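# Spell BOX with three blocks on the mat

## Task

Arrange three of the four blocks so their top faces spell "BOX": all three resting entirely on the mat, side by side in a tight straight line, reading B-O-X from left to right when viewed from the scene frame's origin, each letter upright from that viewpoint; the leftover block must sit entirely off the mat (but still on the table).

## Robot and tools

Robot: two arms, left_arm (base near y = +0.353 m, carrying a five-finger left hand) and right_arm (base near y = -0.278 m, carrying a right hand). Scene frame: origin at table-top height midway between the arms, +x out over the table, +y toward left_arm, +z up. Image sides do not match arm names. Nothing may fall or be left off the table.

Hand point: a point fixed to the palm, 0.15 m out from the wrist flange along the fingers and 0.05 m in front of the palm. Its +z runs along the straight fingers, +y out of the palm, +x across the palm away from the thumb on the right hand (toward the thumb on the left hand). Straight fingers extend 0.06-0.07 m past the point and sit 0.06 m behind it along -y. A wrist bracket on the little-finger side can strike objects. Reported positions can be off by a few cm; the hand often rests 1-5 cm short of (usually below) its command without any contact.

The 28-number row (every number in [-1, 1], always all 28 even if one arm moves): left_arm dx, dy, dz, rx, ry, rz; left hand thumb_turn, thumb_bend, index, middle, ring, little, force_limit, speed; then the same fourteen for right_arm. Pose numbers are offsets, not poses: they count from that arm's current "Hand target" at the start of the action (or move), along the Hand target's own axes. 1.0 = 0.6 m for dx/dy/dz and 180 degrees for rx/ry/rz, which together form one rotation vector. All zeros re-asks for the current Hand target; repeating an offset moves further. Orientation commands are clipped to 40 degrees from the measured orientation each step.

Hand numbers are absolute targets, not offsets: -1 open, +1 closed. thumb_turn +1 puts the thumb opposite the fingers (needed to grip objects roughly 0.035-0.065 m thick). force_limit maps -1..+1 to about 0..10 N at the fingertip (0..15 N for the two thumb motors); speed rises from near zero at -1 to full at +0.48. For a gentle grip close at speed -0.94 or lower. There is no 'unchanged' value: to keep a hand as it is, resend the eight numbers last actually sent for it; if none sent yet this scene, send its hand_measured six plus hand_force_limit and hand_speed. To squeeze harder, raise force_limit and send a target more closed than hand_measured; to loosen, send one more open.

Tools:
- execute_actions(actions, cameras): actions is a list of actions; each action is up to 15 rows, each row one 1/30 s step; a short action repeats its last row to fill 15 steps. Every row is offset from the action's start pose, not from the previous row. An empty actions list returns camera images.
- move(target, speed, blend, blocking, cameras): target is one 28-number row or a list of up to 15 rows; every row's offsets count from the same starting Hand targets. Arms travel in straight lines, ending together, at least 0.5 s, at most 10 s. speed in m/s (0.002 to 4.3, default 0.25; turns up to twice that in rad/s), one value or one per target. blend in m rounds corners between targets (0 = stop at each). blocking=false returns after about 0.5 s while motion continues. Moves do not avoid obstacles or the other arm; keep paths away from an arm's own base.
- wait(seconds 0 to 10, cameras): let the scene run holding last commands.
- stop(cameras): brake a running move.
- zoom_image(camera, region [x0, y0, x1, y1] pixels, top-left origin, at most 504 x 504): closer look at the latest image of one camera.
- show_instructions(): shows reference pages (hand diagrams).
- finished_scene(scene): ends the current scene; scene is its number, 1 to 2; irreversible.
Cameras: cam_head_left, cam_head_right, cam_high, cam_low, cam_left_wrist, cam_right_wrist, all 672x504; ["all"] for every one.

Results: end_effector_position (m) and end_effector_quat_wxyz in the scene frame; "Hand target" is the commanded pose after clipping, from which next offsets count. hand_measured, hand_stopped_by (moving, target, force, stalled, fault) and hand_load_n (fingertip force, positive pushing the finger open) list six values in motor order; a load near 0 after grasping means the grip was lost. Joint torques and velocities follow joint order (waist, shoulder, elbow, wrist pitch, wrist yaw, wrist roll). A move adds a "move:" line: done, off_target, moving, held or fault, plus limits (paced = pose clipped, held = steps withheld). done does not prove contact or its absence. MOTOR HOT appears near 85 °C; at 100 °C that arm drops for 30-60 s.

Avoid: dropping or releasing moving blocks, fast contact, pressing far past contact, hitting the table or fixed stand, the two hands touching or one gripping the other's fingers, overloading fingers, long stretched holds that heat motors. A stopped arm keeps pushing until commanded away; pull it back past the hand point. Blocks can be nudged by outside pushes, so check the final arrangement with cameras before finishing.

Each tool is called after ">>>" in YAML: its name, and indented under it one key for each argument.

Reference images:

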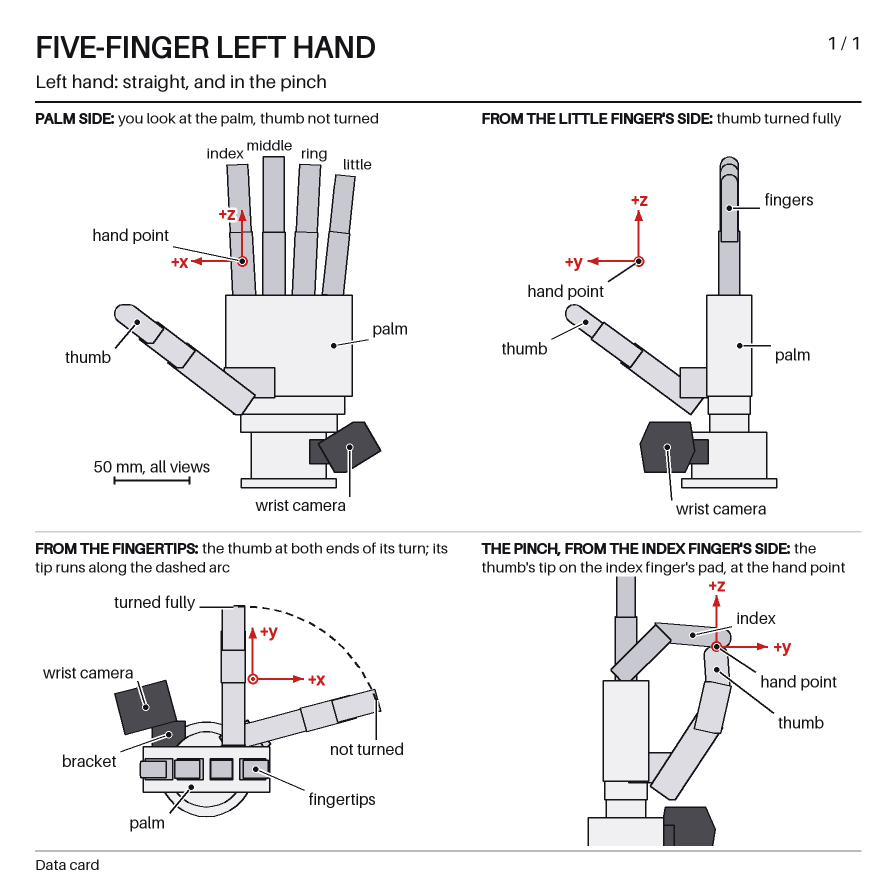

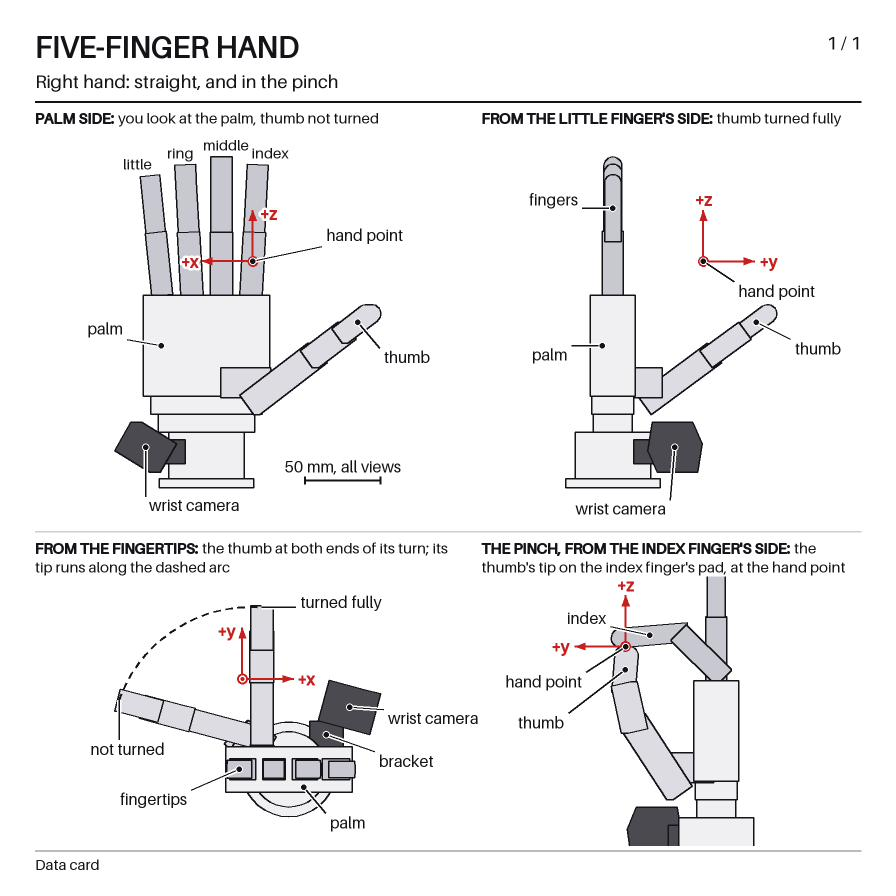

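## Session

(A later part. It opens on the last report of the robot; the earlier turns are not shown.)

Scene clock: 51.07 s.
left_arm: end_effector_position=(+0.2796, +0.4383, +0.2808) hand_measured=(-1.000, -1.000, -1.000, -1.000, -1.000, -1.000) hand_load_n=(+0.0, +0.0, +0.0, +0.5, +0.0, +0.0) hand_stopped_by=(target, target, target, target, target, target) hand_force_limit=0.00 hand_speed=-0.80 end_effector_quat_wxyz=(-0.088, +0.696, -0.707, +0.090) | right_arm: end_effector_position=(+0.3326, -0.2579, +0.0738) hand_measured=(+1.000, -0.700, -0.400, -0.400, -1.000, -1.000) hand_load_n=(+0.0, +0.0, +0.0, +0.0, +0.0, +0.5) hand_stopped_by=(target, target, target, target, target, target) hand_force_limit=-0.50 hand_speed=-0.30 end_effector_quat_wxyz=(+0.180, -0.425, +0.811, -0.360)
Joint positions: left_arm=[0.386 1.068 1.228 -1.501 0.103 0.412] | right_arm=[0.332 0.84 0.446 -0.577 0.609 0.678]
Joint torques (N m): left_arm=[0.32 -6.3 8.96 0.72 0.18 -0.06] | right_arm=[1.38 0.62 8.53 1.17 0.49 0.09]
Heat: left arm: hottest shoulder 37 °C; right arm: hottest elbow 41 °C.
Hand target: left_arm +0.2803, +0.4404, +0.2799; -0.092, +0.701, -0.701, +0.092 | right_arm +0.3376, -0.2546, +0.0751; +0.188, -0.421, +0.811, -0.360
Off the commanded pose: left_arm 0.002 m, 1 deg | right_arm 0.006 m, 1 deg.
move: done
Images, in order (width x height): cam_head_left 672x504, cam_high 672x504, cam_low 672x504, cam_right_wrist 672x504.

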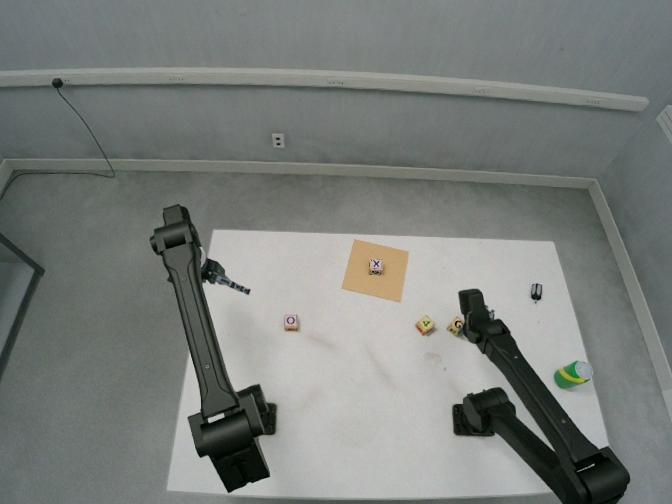

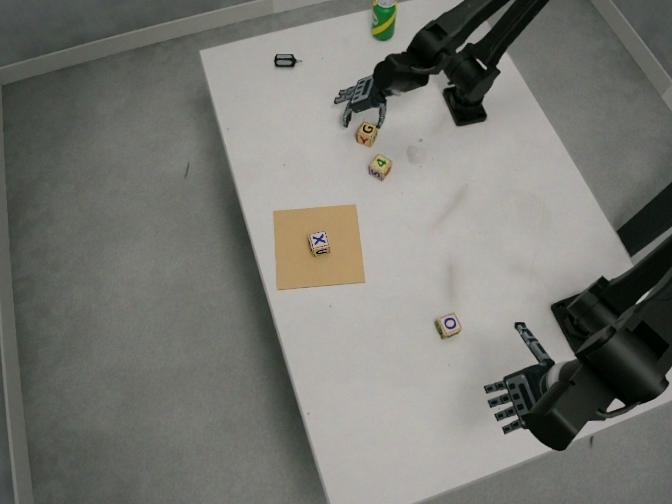

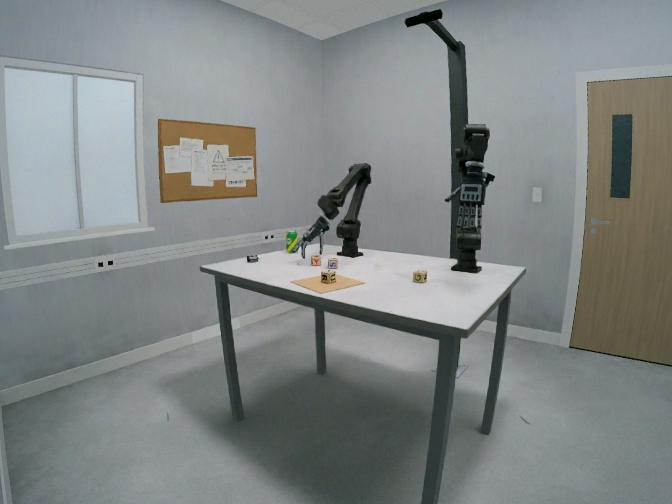

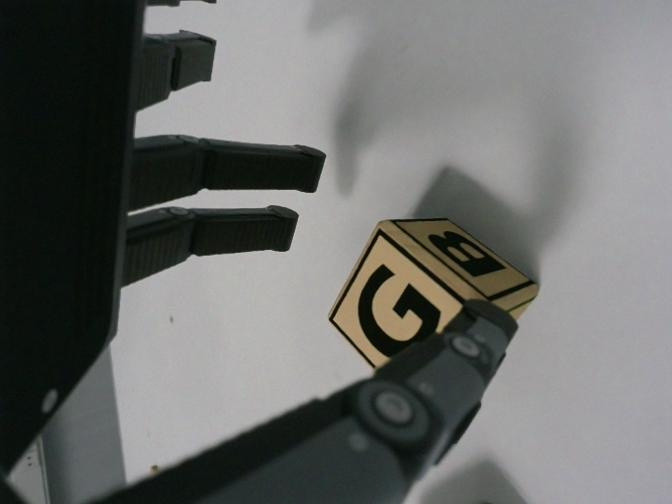

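>>> move:
  target:
    - [0,0,0,0,0,0,-1,-1,-1,-1,-1,-1,0,-0.8,0,-0.031,-0.0279,0,0,0,1,-0.7,-0.4,-0.4,-1,-1,-0.5,-0.3]
    - [0,0,0,0,0,0,-1,-1,-1,-1,-1,-1,0,-0.8,-0.0067,-0.019,-0.0412,0,0.0372,0.0335,1,-0.7,-0.4,-0.4,-1,-1,-0.5,-0.3]
  speed: 0.1
  blend: [0.005,0]
  cameras: ["cam_low","cam_high","cam_right_wrist"]

>>> zoom_image:
  camera: "cam_high"
  region: [330, 80, 410, 160]

>>> zoom_image:
  camera: "cam_low"
  region: [285, 220, 345, 280]

Scene clock: 56.60 s.
left_arm: end_effector_position=(+0.2796, +0.4383, +0.2808) hand_measured=(-1.000, -1.000, -1.000, -1.000, -1.000, -1.000) hand_load_n=(+0.0, +0.0, +0.0, +0.0, +0.0, +0.0) hand_stopped_by=(target, target, target, target, target, target) hand_force_limit=0.00 hand_speed=-0.80 end_effector_quat_wxyz=(-0.088, +0.696, -0.707, +0.090) | right_arm: end_effector_position=(+0.3124, -0.2547, +0.0767) hand_measured=(+1.000, -0.700, -0.400, -0.400, -1.000, -1.000) hand_load_n=(+0.0, +0.0, +0.0, +0.0, +0.0, +0.0) hand_stopped_by=(target, target, target, target, target, target) hand_force_limit=-0.50 hand_speed=-0.30 end_effector_quat_wxyz=(+0.137, -0.366, +0.841, -0.373)
Joint positions: left_arm=[0.386 1.068 1.228 -1.501 0.103 0.412] | right_arm=[0.437 0.868 0.492 -0.806 0.74 0.968]
Joint torques (N m): left_arm=[0.21 -6.24 8.99 0.72 0.18 -0.06] | right_arm=[1.73 1.2 12.52 0.16 0.62 0.11]
Heat: left arm: hottest shoulder 37 °C; right arm: hottest elbow 42 °C.
Hand target: left_arm +0.2803, +0.4404, +0.2799; -0.092, +0.701, -0.701, +0.092 | right_arm +0.3310, -0.2452, +0.1000; +0.158, -0.356, +0.841, -0.374
Off the commanded pose: left_arm 0.002 m, 1 deg | right_arm 0.031 m, 3 deg.
move: off_target (right_arm)
Images, in order (width x height): cam_high 672x504, cam_low 672x504, cam_right_wrist 672x504.

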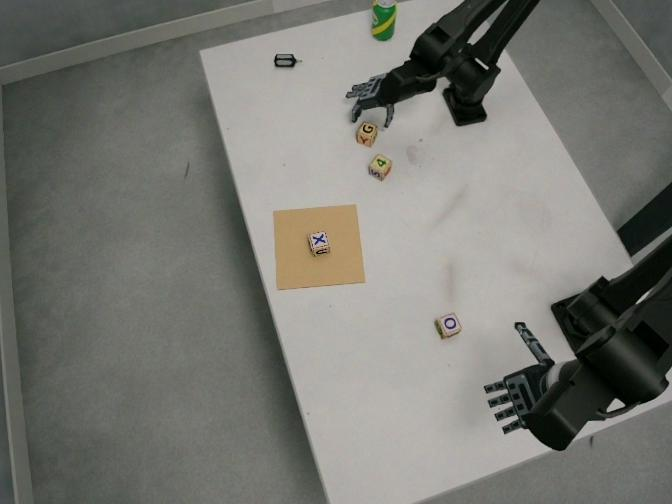

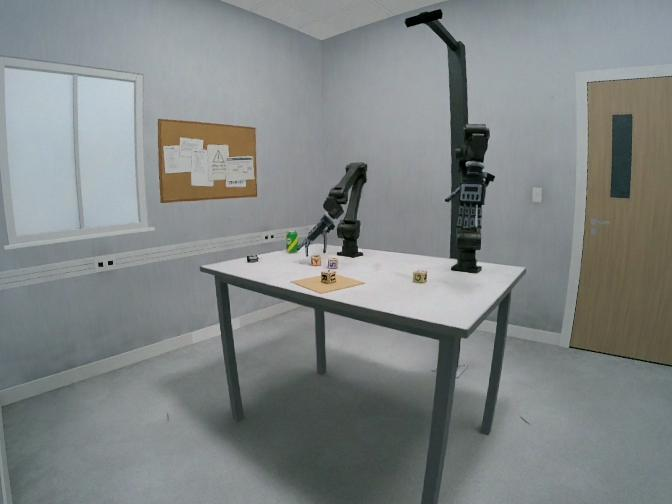

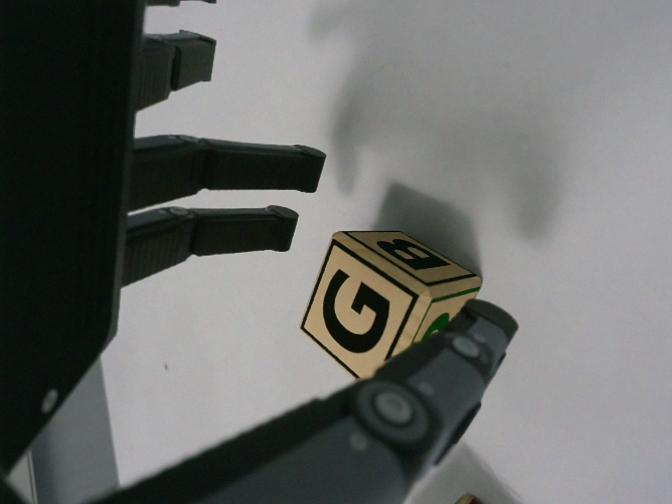

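Scaled by 6.300.

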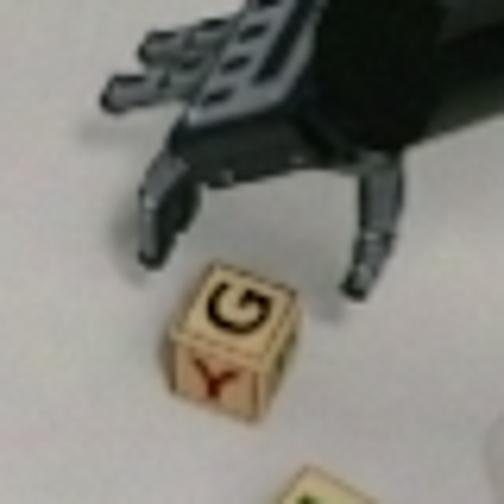

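Scaled by 8.400.

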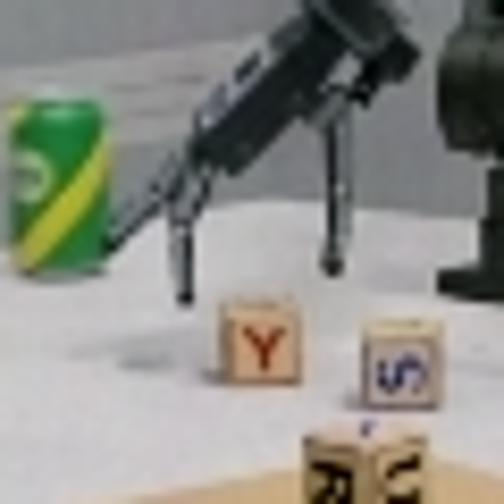

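>>> move:
  target: [0,0,0,0,0,0,-1,-1,-1,-1,-1,-1,0,-0.8,-0.0335,-0.0089,0.0099,0,0,0,1,-0.7,-0.4,-0.4,-1,-1,-0.5,-0.3]
  speed: 0.08
  cameras: ["cam_high","cam_right_wrist"]

>>> zoom_image:
  camera: "cam_high"
  region: [330, 80, 410, 160]

Scene clock: 58.70 s.
left_arm: end_effector_position=(+0.2796, +0.4383, +0.2808) hand_measured=(-1.000, -1.000, -1.000, -1.000, -1.000, -1.000) hand_load_n=(+0.0, +0.0, +0.0, +0.0, +0.0, +0.0) hand_stopped_by=(target, target, target, target, target, target) hand_force_limit=0.00 hand_speed=-0.80 end_effector_quat_wxyz=(-0.088, +0.696, -0.707, +0.090) | right_arm: end_effector_position=(+0.3250, -0.2483, +0.0764) hand_measured=(+1.000, -0.700, -0.400, -0.400, -1.000, -1.000) hand_load_n=(+0.0, +0.0, +0.0, +0.0, +0.0, +0.0) hand_stopped_by=(target, target, target, target, target, target) hand_force_limit=-0.50 hand_speed=-0.30 end_effector_quat_wxyz=(+0.126, -0.371, +0.841, -0.373)
Joint positions: left_arm=[0.386 1.068 1.228 -1.501 0.103 0.412] | right_arm=[0.444 0.942 0.534 -0.804 0.743 0.976]
Joint torques (N m): left_arm=[0.26 -6.24 8.98 0.7 0.17 -0.06] | right_arm=[1.61 0.38 12.14 1.43 0.57 0.1]
Heat: left arm: hottest shoulder 37 °C; right arm: hottest elbow 42 °C.
Hand target: left_arm +0.2803, +0.4404, +0.2799; -0.092, +0.701, -0.701, +0.092 | right_arm +0.3508, -0.2363, +0.1001; +0.159, -0.356, +0.841, -0.374
Off the commanded pose: left_arm 0.002 m, 1 deg | right_arm 0.037 m, 4 deg.
move: off_target (right_arm)
Images, in order (width x height): cam_high 672x504, cam_right_wrist 672x504.

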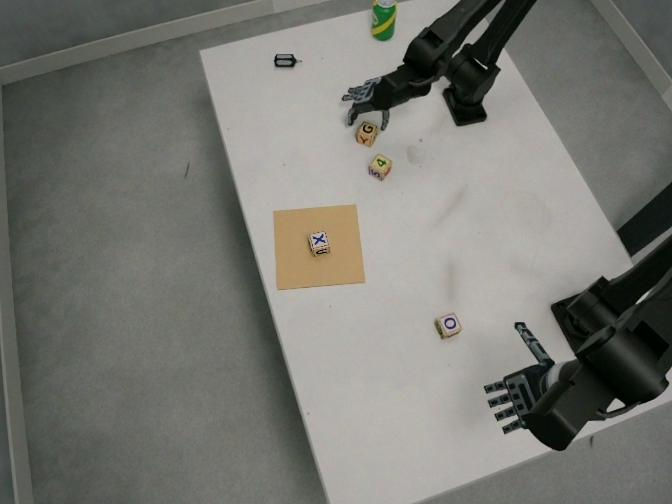

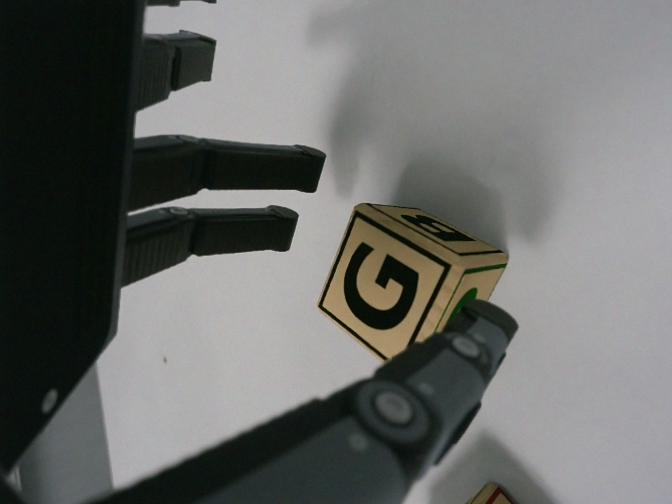

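Scaled by 6.300.

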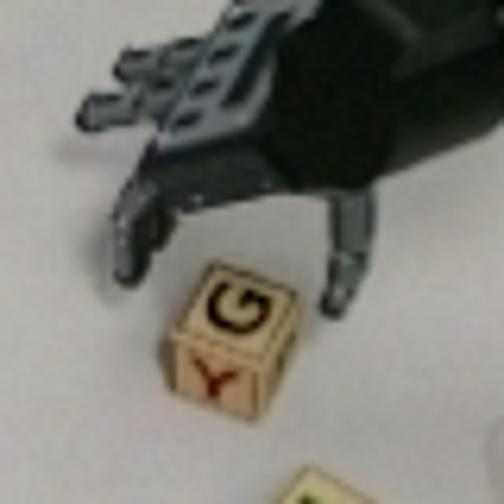

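>>> move:
  target: [0,0,0,0,0,0,-1,-1,-1,-1,-1,-1,0,-0.8,-0.0095,0.0285,0.0257,0,0.0165,0.0149,1,-0.7,-0.4,-0.4,-1,-1,-0.5,-0.3]
  speed: 0.05
  cameras: ["cam_high","cam_low","cam_right_wrist"]

>>> zoom_image:
  camera: "cam_high"
  region: [330, 80, 410, 160]

>>> zoom_image:
  camera: "cam_low"
  region: [285, 220, 345, 280]

Scene clock: 60.67 s.
left_arm: end_effector_position=(+0.2796, +0.4383, +0.2808) hand_measured=(-1.000, -1.000, -1.000, -1.000, -1.000, -1.000) hand_load_n=(+0.0, +0.0, +0.0, +0.0, +0.0, +0.0) hand_stopped_by=(target, target, target, target, target, target) hand_force_limit=0.00 hand_speed=-0.80 end_effector_quat_wxyz=(-0.088, +0.696, -0.707, +0.090) | right_arm: end_effector_position=(+0.3306, -0.2445, +0.0579) hand_measured=(+1.000, -0.700, -0.400, -0.400, -1.000, -1.000) hand_load_n=(+0.0, +0.0, +0.0, +0.0, +0.0, +0.0) hand_stopped_by=(target, target, target, target, target, target) hand_force_limit=-0.50 hand_speed=-0.30 end_effector_quat_wxyz=(+0.116, -0.340, +0.852, -0.380)
Joint positions: left_arm=[0.386 1.068 1.228 -1.501 0.103 0.412] | right_arm=[0.47 1.034 0.534 -0.792 0.778 1.1]
Joint torques (N m): left_arm=[0.21 -6.3 8.95 0.72 0.18 -0.07] | right_arm=[1.03 -0.5 11.25 1.02 0.7 0.16]
Heat: left arm: hottest shoulder 37 °C; right arm: hottest elbow 42 °C.
Hand target: left_arm +0.2803, +0.4404, +0.2799; -0.092, +0.701, -0.701, +0.092 | right_arm +0.3548, -0.2321, +0.0770; +0.145, -0.327, +0.853, -0.379
Off the commanded pose: left_arm 0.002 m, 1 deg | right_arm 0.033 m, 4 deg.
move: off_target (right_arm)
Images, in order (width x height): cam_high 672x504, cam_low 672x504, cam_right_wrist 672x504.

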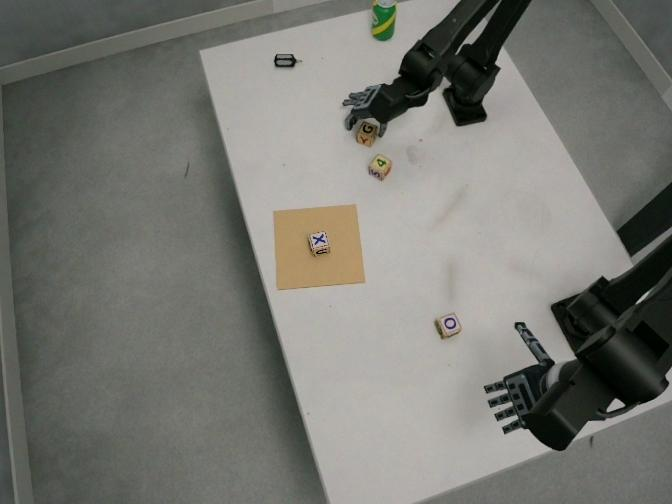

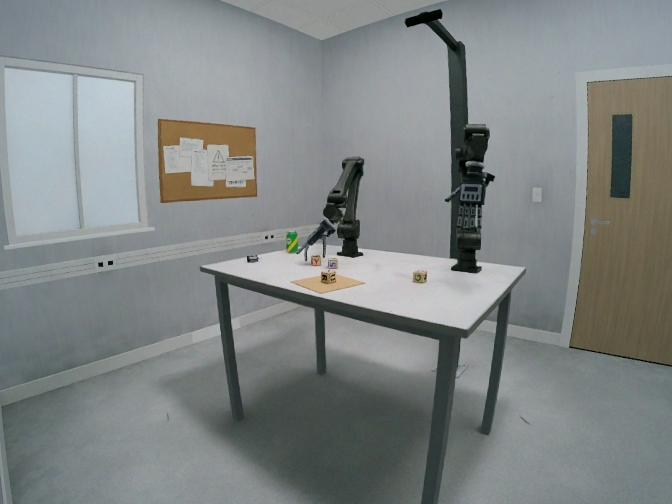

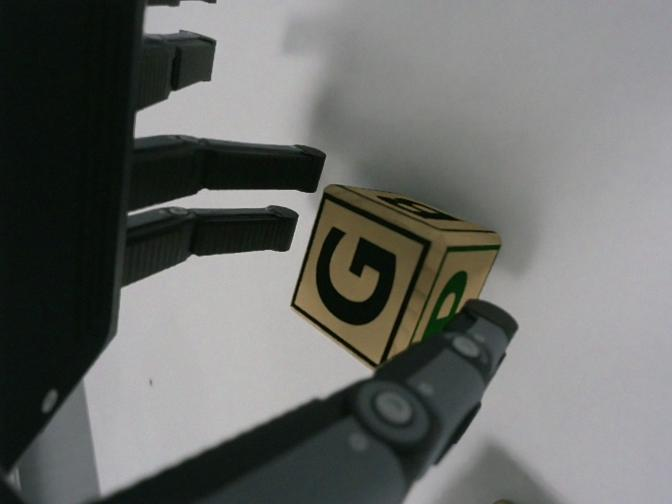

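Scaled by 6.300.

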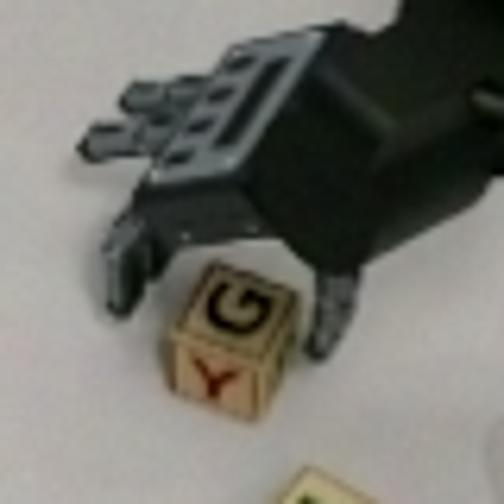

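Scaled by 8.400.

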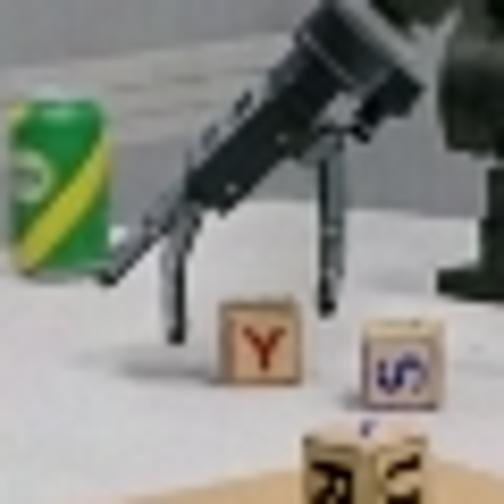

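>>> move:
  target: [0,0,0,0,0,0,-1,-1,-1,-1,-1,-1,0,-0.8,0,0,0,0,0,0,1,-0.58,-0.12,-0.12,-1,-1,-0.5,-0.7]
  cameras: ["cam_right_wrist"]

>>> move:
  target: [0,0,0,0,0,0,-1,-1,-1,-1,-1,-1,0,-0.8,0,0,0,0,0,0,1,-0.58,0.4,0.4,-1,-1,-0.4,-0.93]
  cameras: ["cam_right_wrist","cam_high"]

Scene clock: 61.67 s.
left_arm: end_effector_position=(+0.2796, +0.4383, +0.2808) hand_measured=(-1.000, -1.000, -1.000, -1.000, -1.000, -1.000) hand_load_n=(+0.0, +0.0, +0.0, +0.0, +0.0, +0.0) hand_stopped_by=(target, target, target, target, target, target) hand_force_limit=0.00 hand_speed=-0.80 end_effector_quat_wxyz=(-0.088, +0.696, -0.707, +0.090) | right_arm: end_effector_position=(+0.3308, -0.2446, +0.0579) hand_measured=(+1.000, -0.580, -0.120, -0.120, -1.000, -1.000) hand_load_n=(+1.0, +1.5, +0.0, +2.0, +0.0, +0.0) hand_stopped_by=(target, target, target, force, target, target) hand_force_limit=-0.50 hand_speed=-0.70 end_effector_quat_wxyz=(+0.116, -0.339, +0.853, -0.380)
Joint positions: left_arm=[0.386 1.068 1.228 -1.501 0.103 0.412] | right_arm=[0.47 1.034 0.534 -0.791 0.779 1.101]
Joint torques (N m): left_arm=[0.26 -6.3 8.98 0.72 0.18 -0.07] | right_arm=[0.67 0.38 11.58 0.83 0.6 0.1]
Heat: left arm: hottest shoulder 37 °C; right arm: hottest elbow 42 °C.
Hand target: left_arm +0.2803, +0.4404, +0.2799; -0.092, +0.701, -0.701, +0.092 | right_arm +0.3548, -0.2321, +0.0770; +0.145, -0.327, +0.853, -0.379
Off the commanded pose: left_arm 0.002 m, 1 deg | right_arm 0.033 m, 4 deg.
move: off_target (right_arm)
Images, in order (width x height): cam_right_wrist 672x504.

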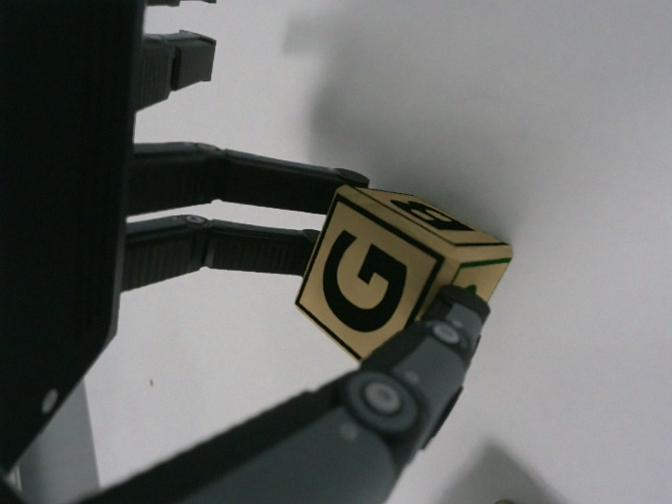

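Scene clock: 62.17 s.
left_arm: end_effector_position=(+0.2796, +0.4383, +0.2808) hand_measured=(-1.000, -1.000, -1.000, -1.000, -1.000, -1.000) hand_load_n=(+0.0, +0.0, +0.0, +0.0, +0.0, +0.0) hand_stopped_by=(target, target, target, target, target, target) hand_force_limit=0.00 hand_speed=-0.80 end_effector_quat_wxyz=(-0.088, +0.696, -0.707, +0.090) | right_arm: end_effector_position=(+0.3308, -0.2446, +0.0579) hand_measured=(+1.000, -0.582, -0.082, -0.116, -1.000, -1.000) hand_load_n=(-0.5, +4.5, +3.5, +2.0, +0.0, -0.5) hand_stopped_by=(target, target, force, force, target, target) hand_force_limit=-0.40 hand_speed=-0.93 end_effector_quat_wxyz=(+0.116, -0.339, +0.853, -0.380)
Joint positions: left_arm=[0.386 1.068 1.228 -1.501 0.103 0.412] | right_arm=[0.47 1.034 0.534 -0.791 0.779 1.101]
Joint torques (N m): left_arm=[0.26 -6.3 8.98 0.7 0.18 -0.06] | right_arm=[1.61 -1.32 11.3 0.83 0.52 0.11]
Heat: left arm: hottest shoulder 37 °C; right arm: hottest elbow 42 °C.
Hand target: left_arm +0.2803, +0.4404, +0.2799; -0.092, +0.701, -0.701, +0.092 | right_arm +0.3548, -0.2322, +0.0770; +0.145, -0.327, +0.853, -0.379
Off the commanded pose: left_arm 0.002 m, 1 deg | right_arm 0.033 m, 4 deg.
move: off_target (right_arm)
Images, in order (width x height): cam_high 672x504, cam_right_wrist 672x504.

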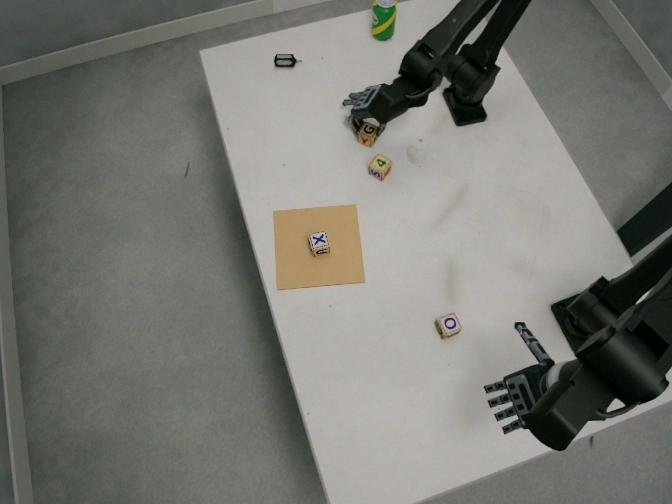

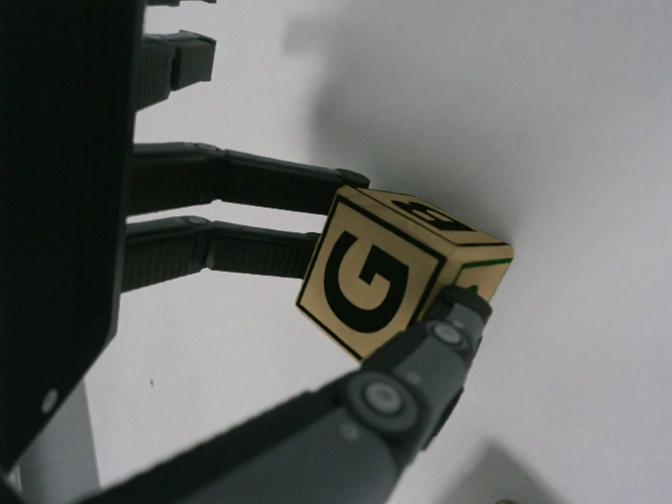

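>>> move:
  target: [0,0,0,0,0,0,-1,-1,-1,-1,-1,-1,0,-0.8,0,-0.099,-0.0892,0,0,0,1,-0.58,0.4,0.4,-1,-1,-0.4,-0.93]
  speed: 0.08
  cameras: ["cam_right_wrist","cam_high","cam_low"]

Scene clock: 65.30 s.
left_arm: end_effector_position=(+0.2796, +0.4383, +0.2808) hand_measured=(-1.000, -1.000, -1.000, -1.000, -1.000, -1.000) hand_load_n=(+0.0, +0.0, +0.0, +0.0, +0.0, +0.0) hand_stopped_by=(target, target, target, target, target, target) hand_force_limit=0.00 hand_speed=-0.80 end_effector_quat_wxyz=(-0.088, +0.696, -0.707, +0.090) | right_arm: end_effector_position=(+0.3379, -0.2416, +0.1285) hand_measured=(+1.000, -0.582, -0.082, -0.116, -1.000, -1.000) hand_load_n=(+0.0, +4.5, +3.5, +2.0, +0.0, +0.0) hand_stopped_by=(target, target, force, force, target, target) hand_force_limit=-0.40 hand_speed=-0.93 end_effector_quat_wxyz=(+0.117, -0.339, +0.853, -0.380)
Joint positions: left_arm=[0.386 1.068 1.228 -1.501 0.103 0.412] | right_arm=[0.47 0.962 0.691 -1.019 0.779 1.101]
Joint torques (N m): left_arm=[0.26 -6.3 8.98 0.72 0.18 -0.07] | right_arm=[1.55 -1.79 13.05 -0.09 0.51 0.1]
Heat: left arm: hottest shoulder 37 °C; right arm: hottest elbow 42 °C.
Hand target: left_arm +0.2803, +0.4404, +0.2799; -0.092, +0.701, -0.701, +0.092 | right_arm +0.3548, -0.2322, +0.1571; +0.146, -0.327, +0.853, -0.379
Off the commanded pose: left_arm 0.002 m, 1 deg | right_arm 0.034 m, 4 deg.
move: off_target (right_arm)
Images, in order (width x height): cam_high 672x504, cam_low 672x504, cam_right_wrist 672x504.

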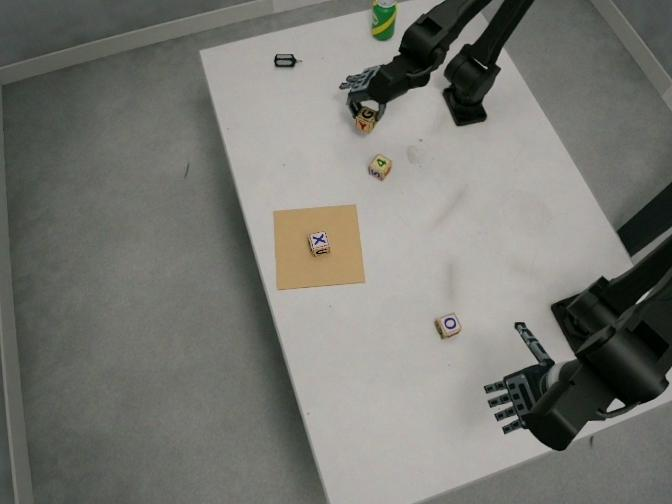

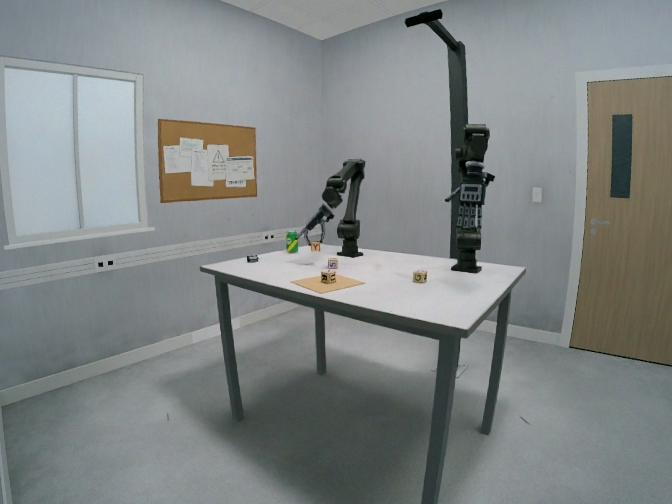

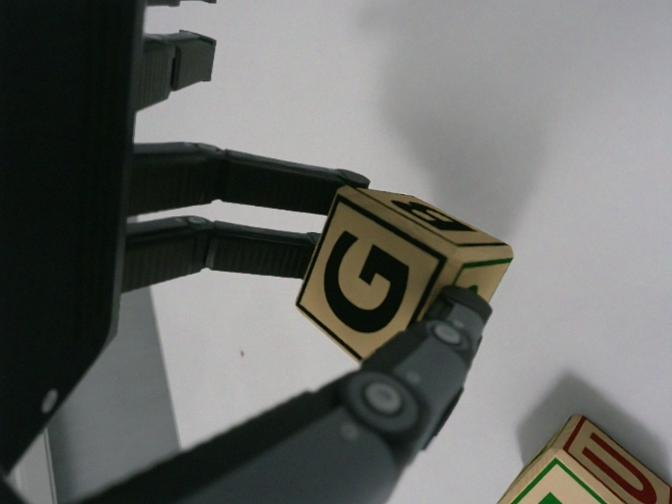

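>>> move:
  target: [0,0,0,0,0,0,-1,-1,-1,-1,-1,-1,0,-0.8,-0.0135,-0.0653,0.045,0.0958,0.093,-0.3516,1,-0.58,0.4,0.4,-1,-1,-0.4,-0.93]
  speed: 0.2
  cameras: ["all"]

Scene clock: 69.93 s.
left_arm: end_effector_position=(+0.2796, +0.4383, +0.2808) hand_measured=(-1.000, -1.000, -1.000, -1.000, -1.000, -1.000) hand_load_n=(+0.0, +0.0, +0.0, +0.0, +0.0, +0.0) hand_stopped_by=(target, target, target, target, target, target) hand_force_limit=0.00 hand_speed=-0.80 end_effector_quat_wxyz=(-0.088, +0.696, -0.707, +0.090) | right_arm: end_effector_position=(+0.3833, -0.2686, +0.1574) hand_measured=(+1.000, -0.582, -0.082, -0.116, -1.000, -1.000) hand_load_n=(+0.0, +4.5, +3.5, +2.5, +0.0, +0.0) hand_stopped_by=(target, target, force, force, target, target) hand_force_limit=-0.40 hand_speed=-0.93 end_effector_quat_wxyz=(+0.163, +0.646, -0.503, +0.551)
Joint positions: left_arm=[0.386 1.068 1.228 -1.501 0.103 0.412] | right_arm=[0.587 1.288 0.825 -0.839 1.21 0.087]
Joint torques (N m): left_arm=[0.32 -6.3 8.99 0.72 0.17 -0.06] | right_arm=[1.32 -6.3 9.46 0.69 0.72 -0.14]
Heat: left arm: hottest shoulder 37 °C; right arm: hottest elbow 42 °C.
Hand target: left_arm +0.2803, +0.4404, +0.2799; -0.092, +0.701, -0.701, +0.092 | right_arm +0.3918, -0.2613, +0.1681; +0.148, +0.643, -0.505, +0.557
Off the commanded pose: left_arm 0.002 m, 1 deg | right_arm 0.015 m, 2 deg.
move: off_target (right_arm)

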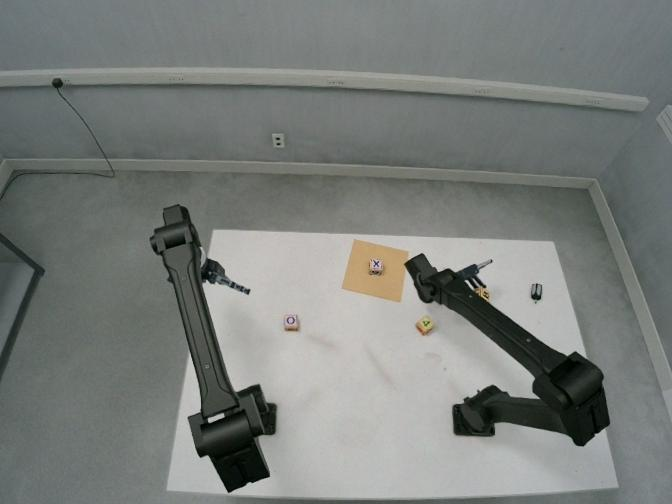

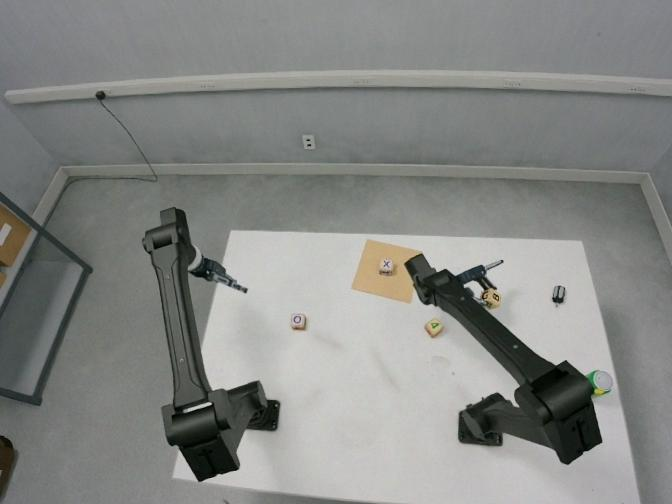

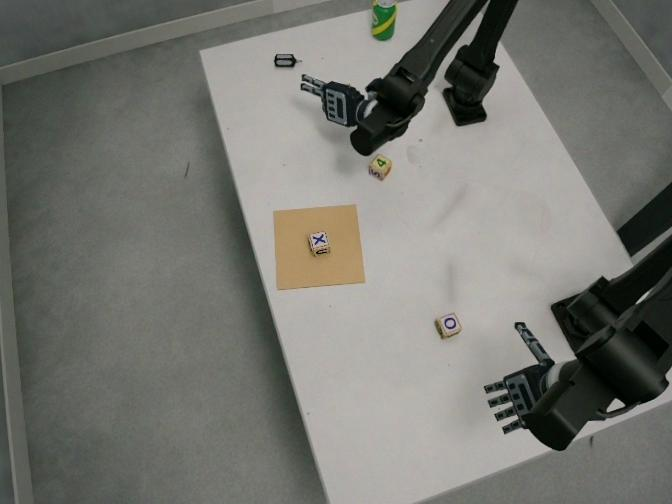

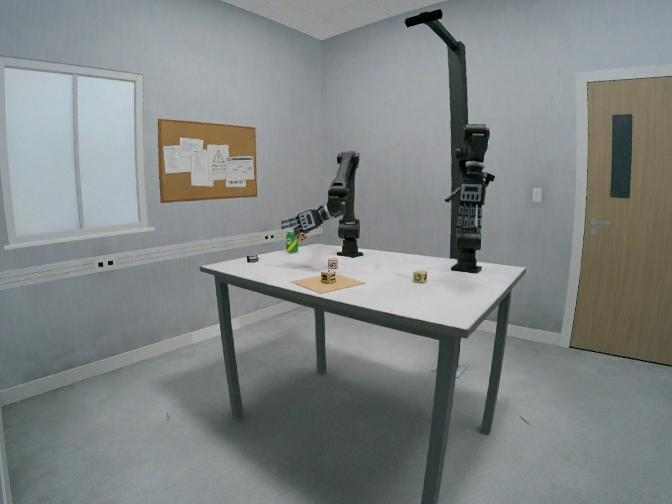

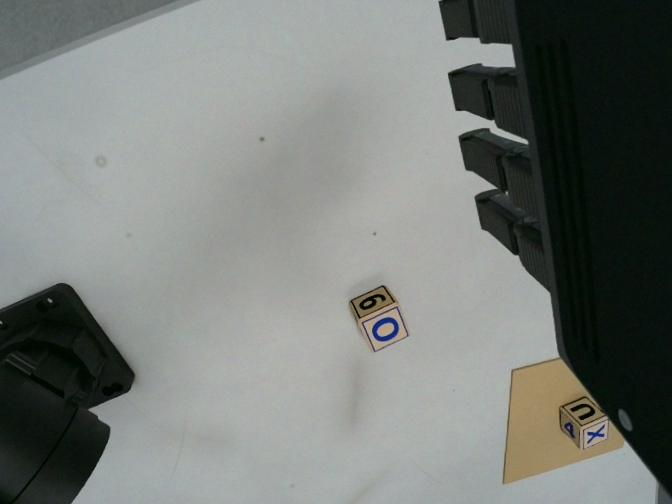

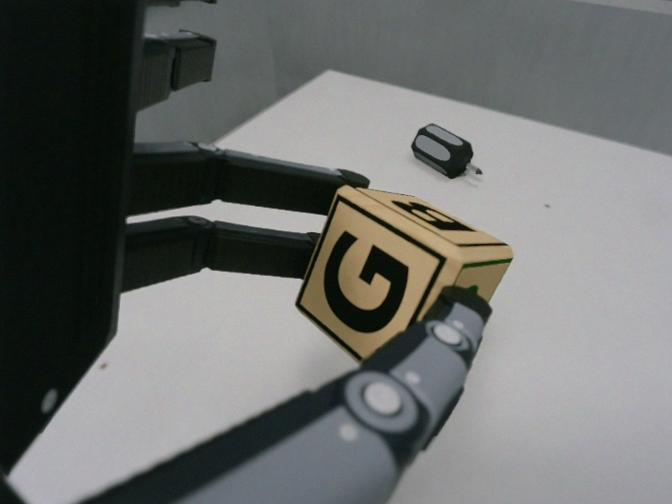

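>>> zoom_image:
  camera: "cam_low"
  region: [270, 200, 350, 280]

>>> zoom_image:
  camera: "cam_head_right"
  region: [420, 240, 540, 340]

>>> zoom_image:
  camera: "cam_head_left"
  region: [400, 240, 520, 340]

Scaled by 6.300.

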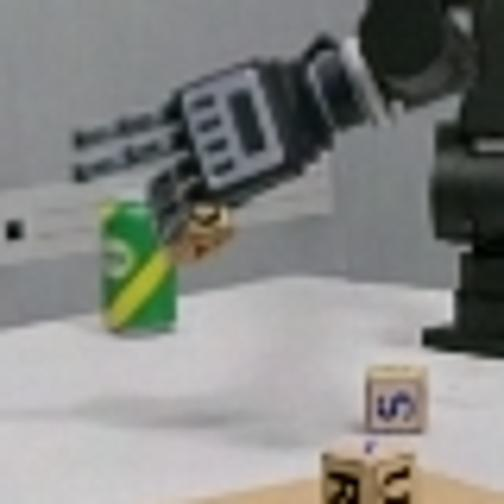

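Scaled by 4.200.

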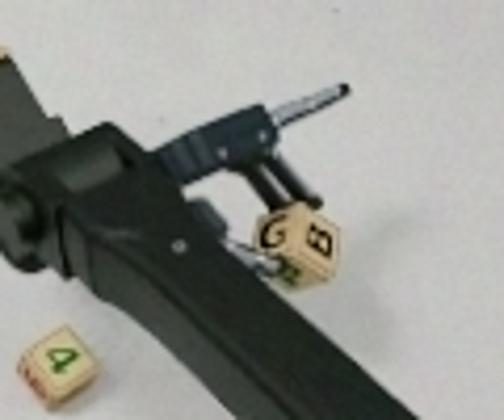

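Scaled by 4.200.

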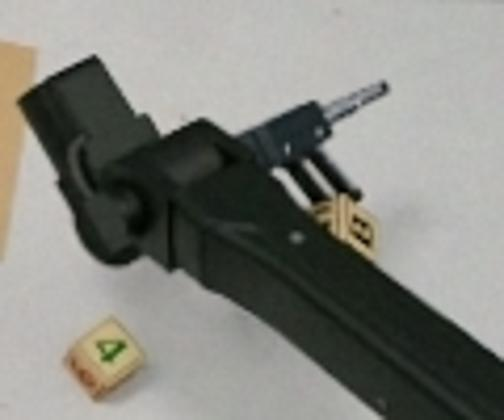

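>>> move:
  target: [0,0,0,0,0,0,-1,-1,-1,-1,-1,-1,0,-0.8,-0.1227,0.0526,0.0474,0,0,0,1,-0.58,0.4,0.4,-1,-1,-0.4,-0.93]
  speed: 0.12
  cameras: ["cam_head_right","cam_low","cam_high","cam_right_wrist"]

>>> zoom_image:
  camera: "cam_low"
  region: [270, 210, 350, 290]

Scene clock: 72.53 s.
left_arm: end_effector_position=(+0.2796, +0.4383, +0.2808) hand_measured=(-1.000, -1.000, -1.000, -1.000, -1.000, -1.000) hand_load_n=(+0.0, +0.0, +0.0, +0.0, +0.0, +0.0) hand_stopped_by=(target, target, target, target, target, target) hand_force_limit=0.00 hand_speed=-0.80 end_effector_quat_wxyz=(-0.088, +0.696, -0.707, +0.090) | right_arm: end_effector_position=(+0.3899, -0.2646, +0.0834) hand_measured=(+1.000, -0.582, -0.082, -0.116, -1.000, -1.000) hand_load_n=(+0.0, +4.5, +3.5, +2.0, +0.0, +0.0) hand_stopped_by=(target, target, force, force, target, target) hand_force_limit=-0.40 hand_speed=-0.93 end_effector_quat_wxyz=(+0.150, +0.640, -0.510, +0.555)
Joint positions: left_arm=[0.386 1.068 1.228 -1.501 0.103 0.412] | right_arm=[0.587 1.421 0.72 -0.567 1.209 0.086]
Joint torques (N m): left_arm=[0.21 -6.18 8.99 0.72 0.18 -0.06] | right_arm=[1.79 -5.13 6.67 0.62 0.76 -0.14]
Heat: left arm: hottest shoulder 37 °C; right arm: hottest elbow 42 °C.
Hand target: left_arm +0.2803, +0.4404, +0.2799; -0.092, +0.701, -0.701, +0.092 | right_arm +0.3917, -0.2612, +0.0830; +0.148, +0.643, -0.505, +0.557
Off the commanded pose: left_arm 0.002 m, 1 deg | right_arm 0.004 m, 1 deg.
move: done
Images, in order (width x height): cam_head_right 672x504, cam_high 672x504, cam_low 672x504, cam_right_wrist 672x504.

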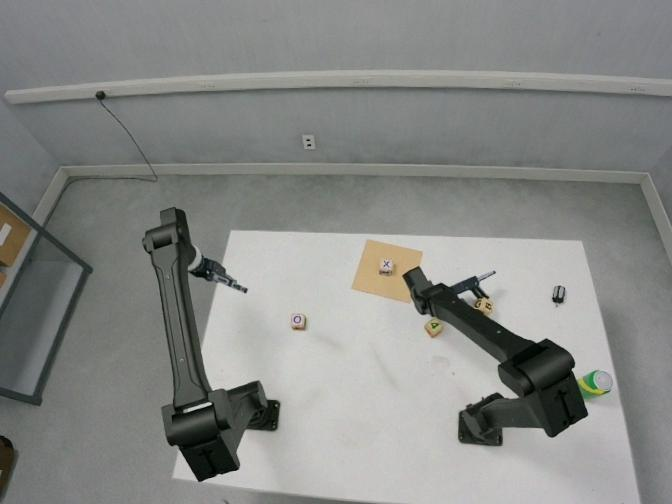

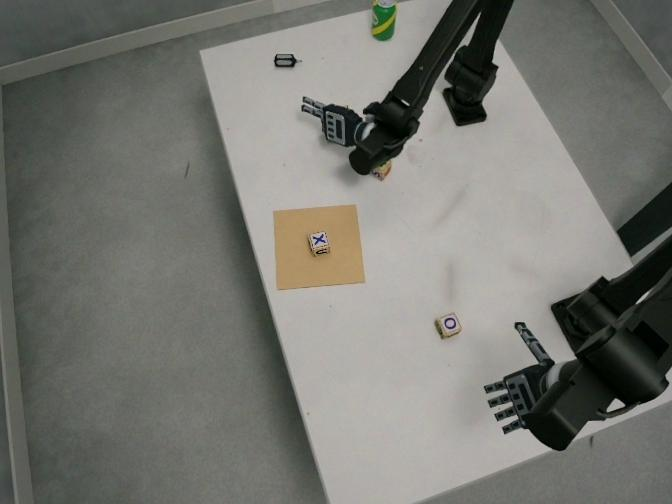

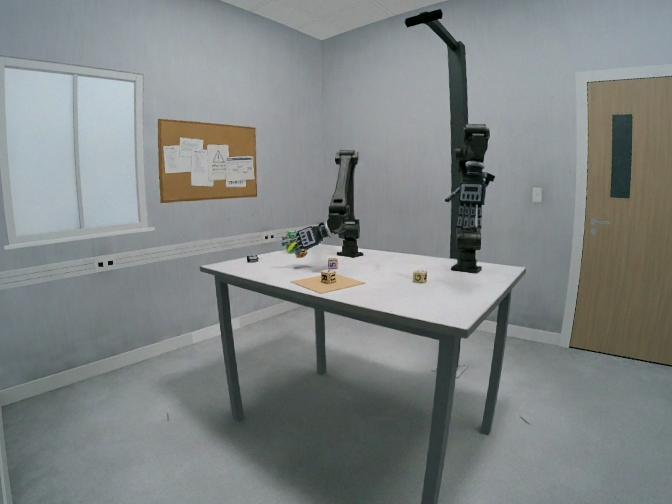

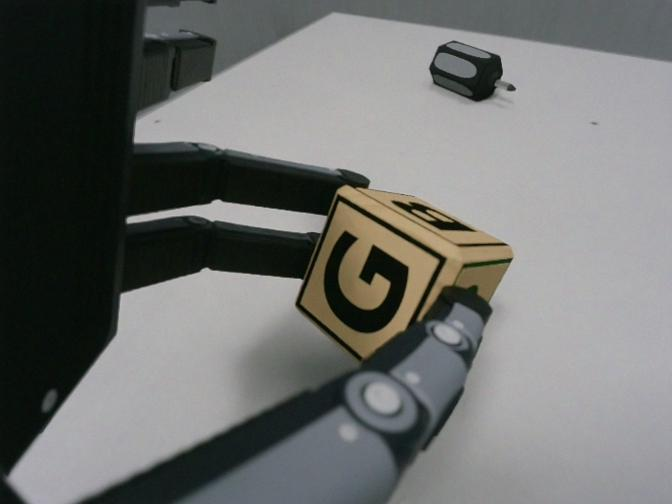

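Scaled by 6.300.

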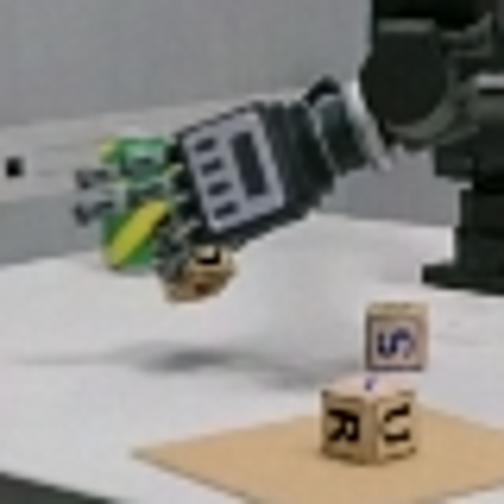

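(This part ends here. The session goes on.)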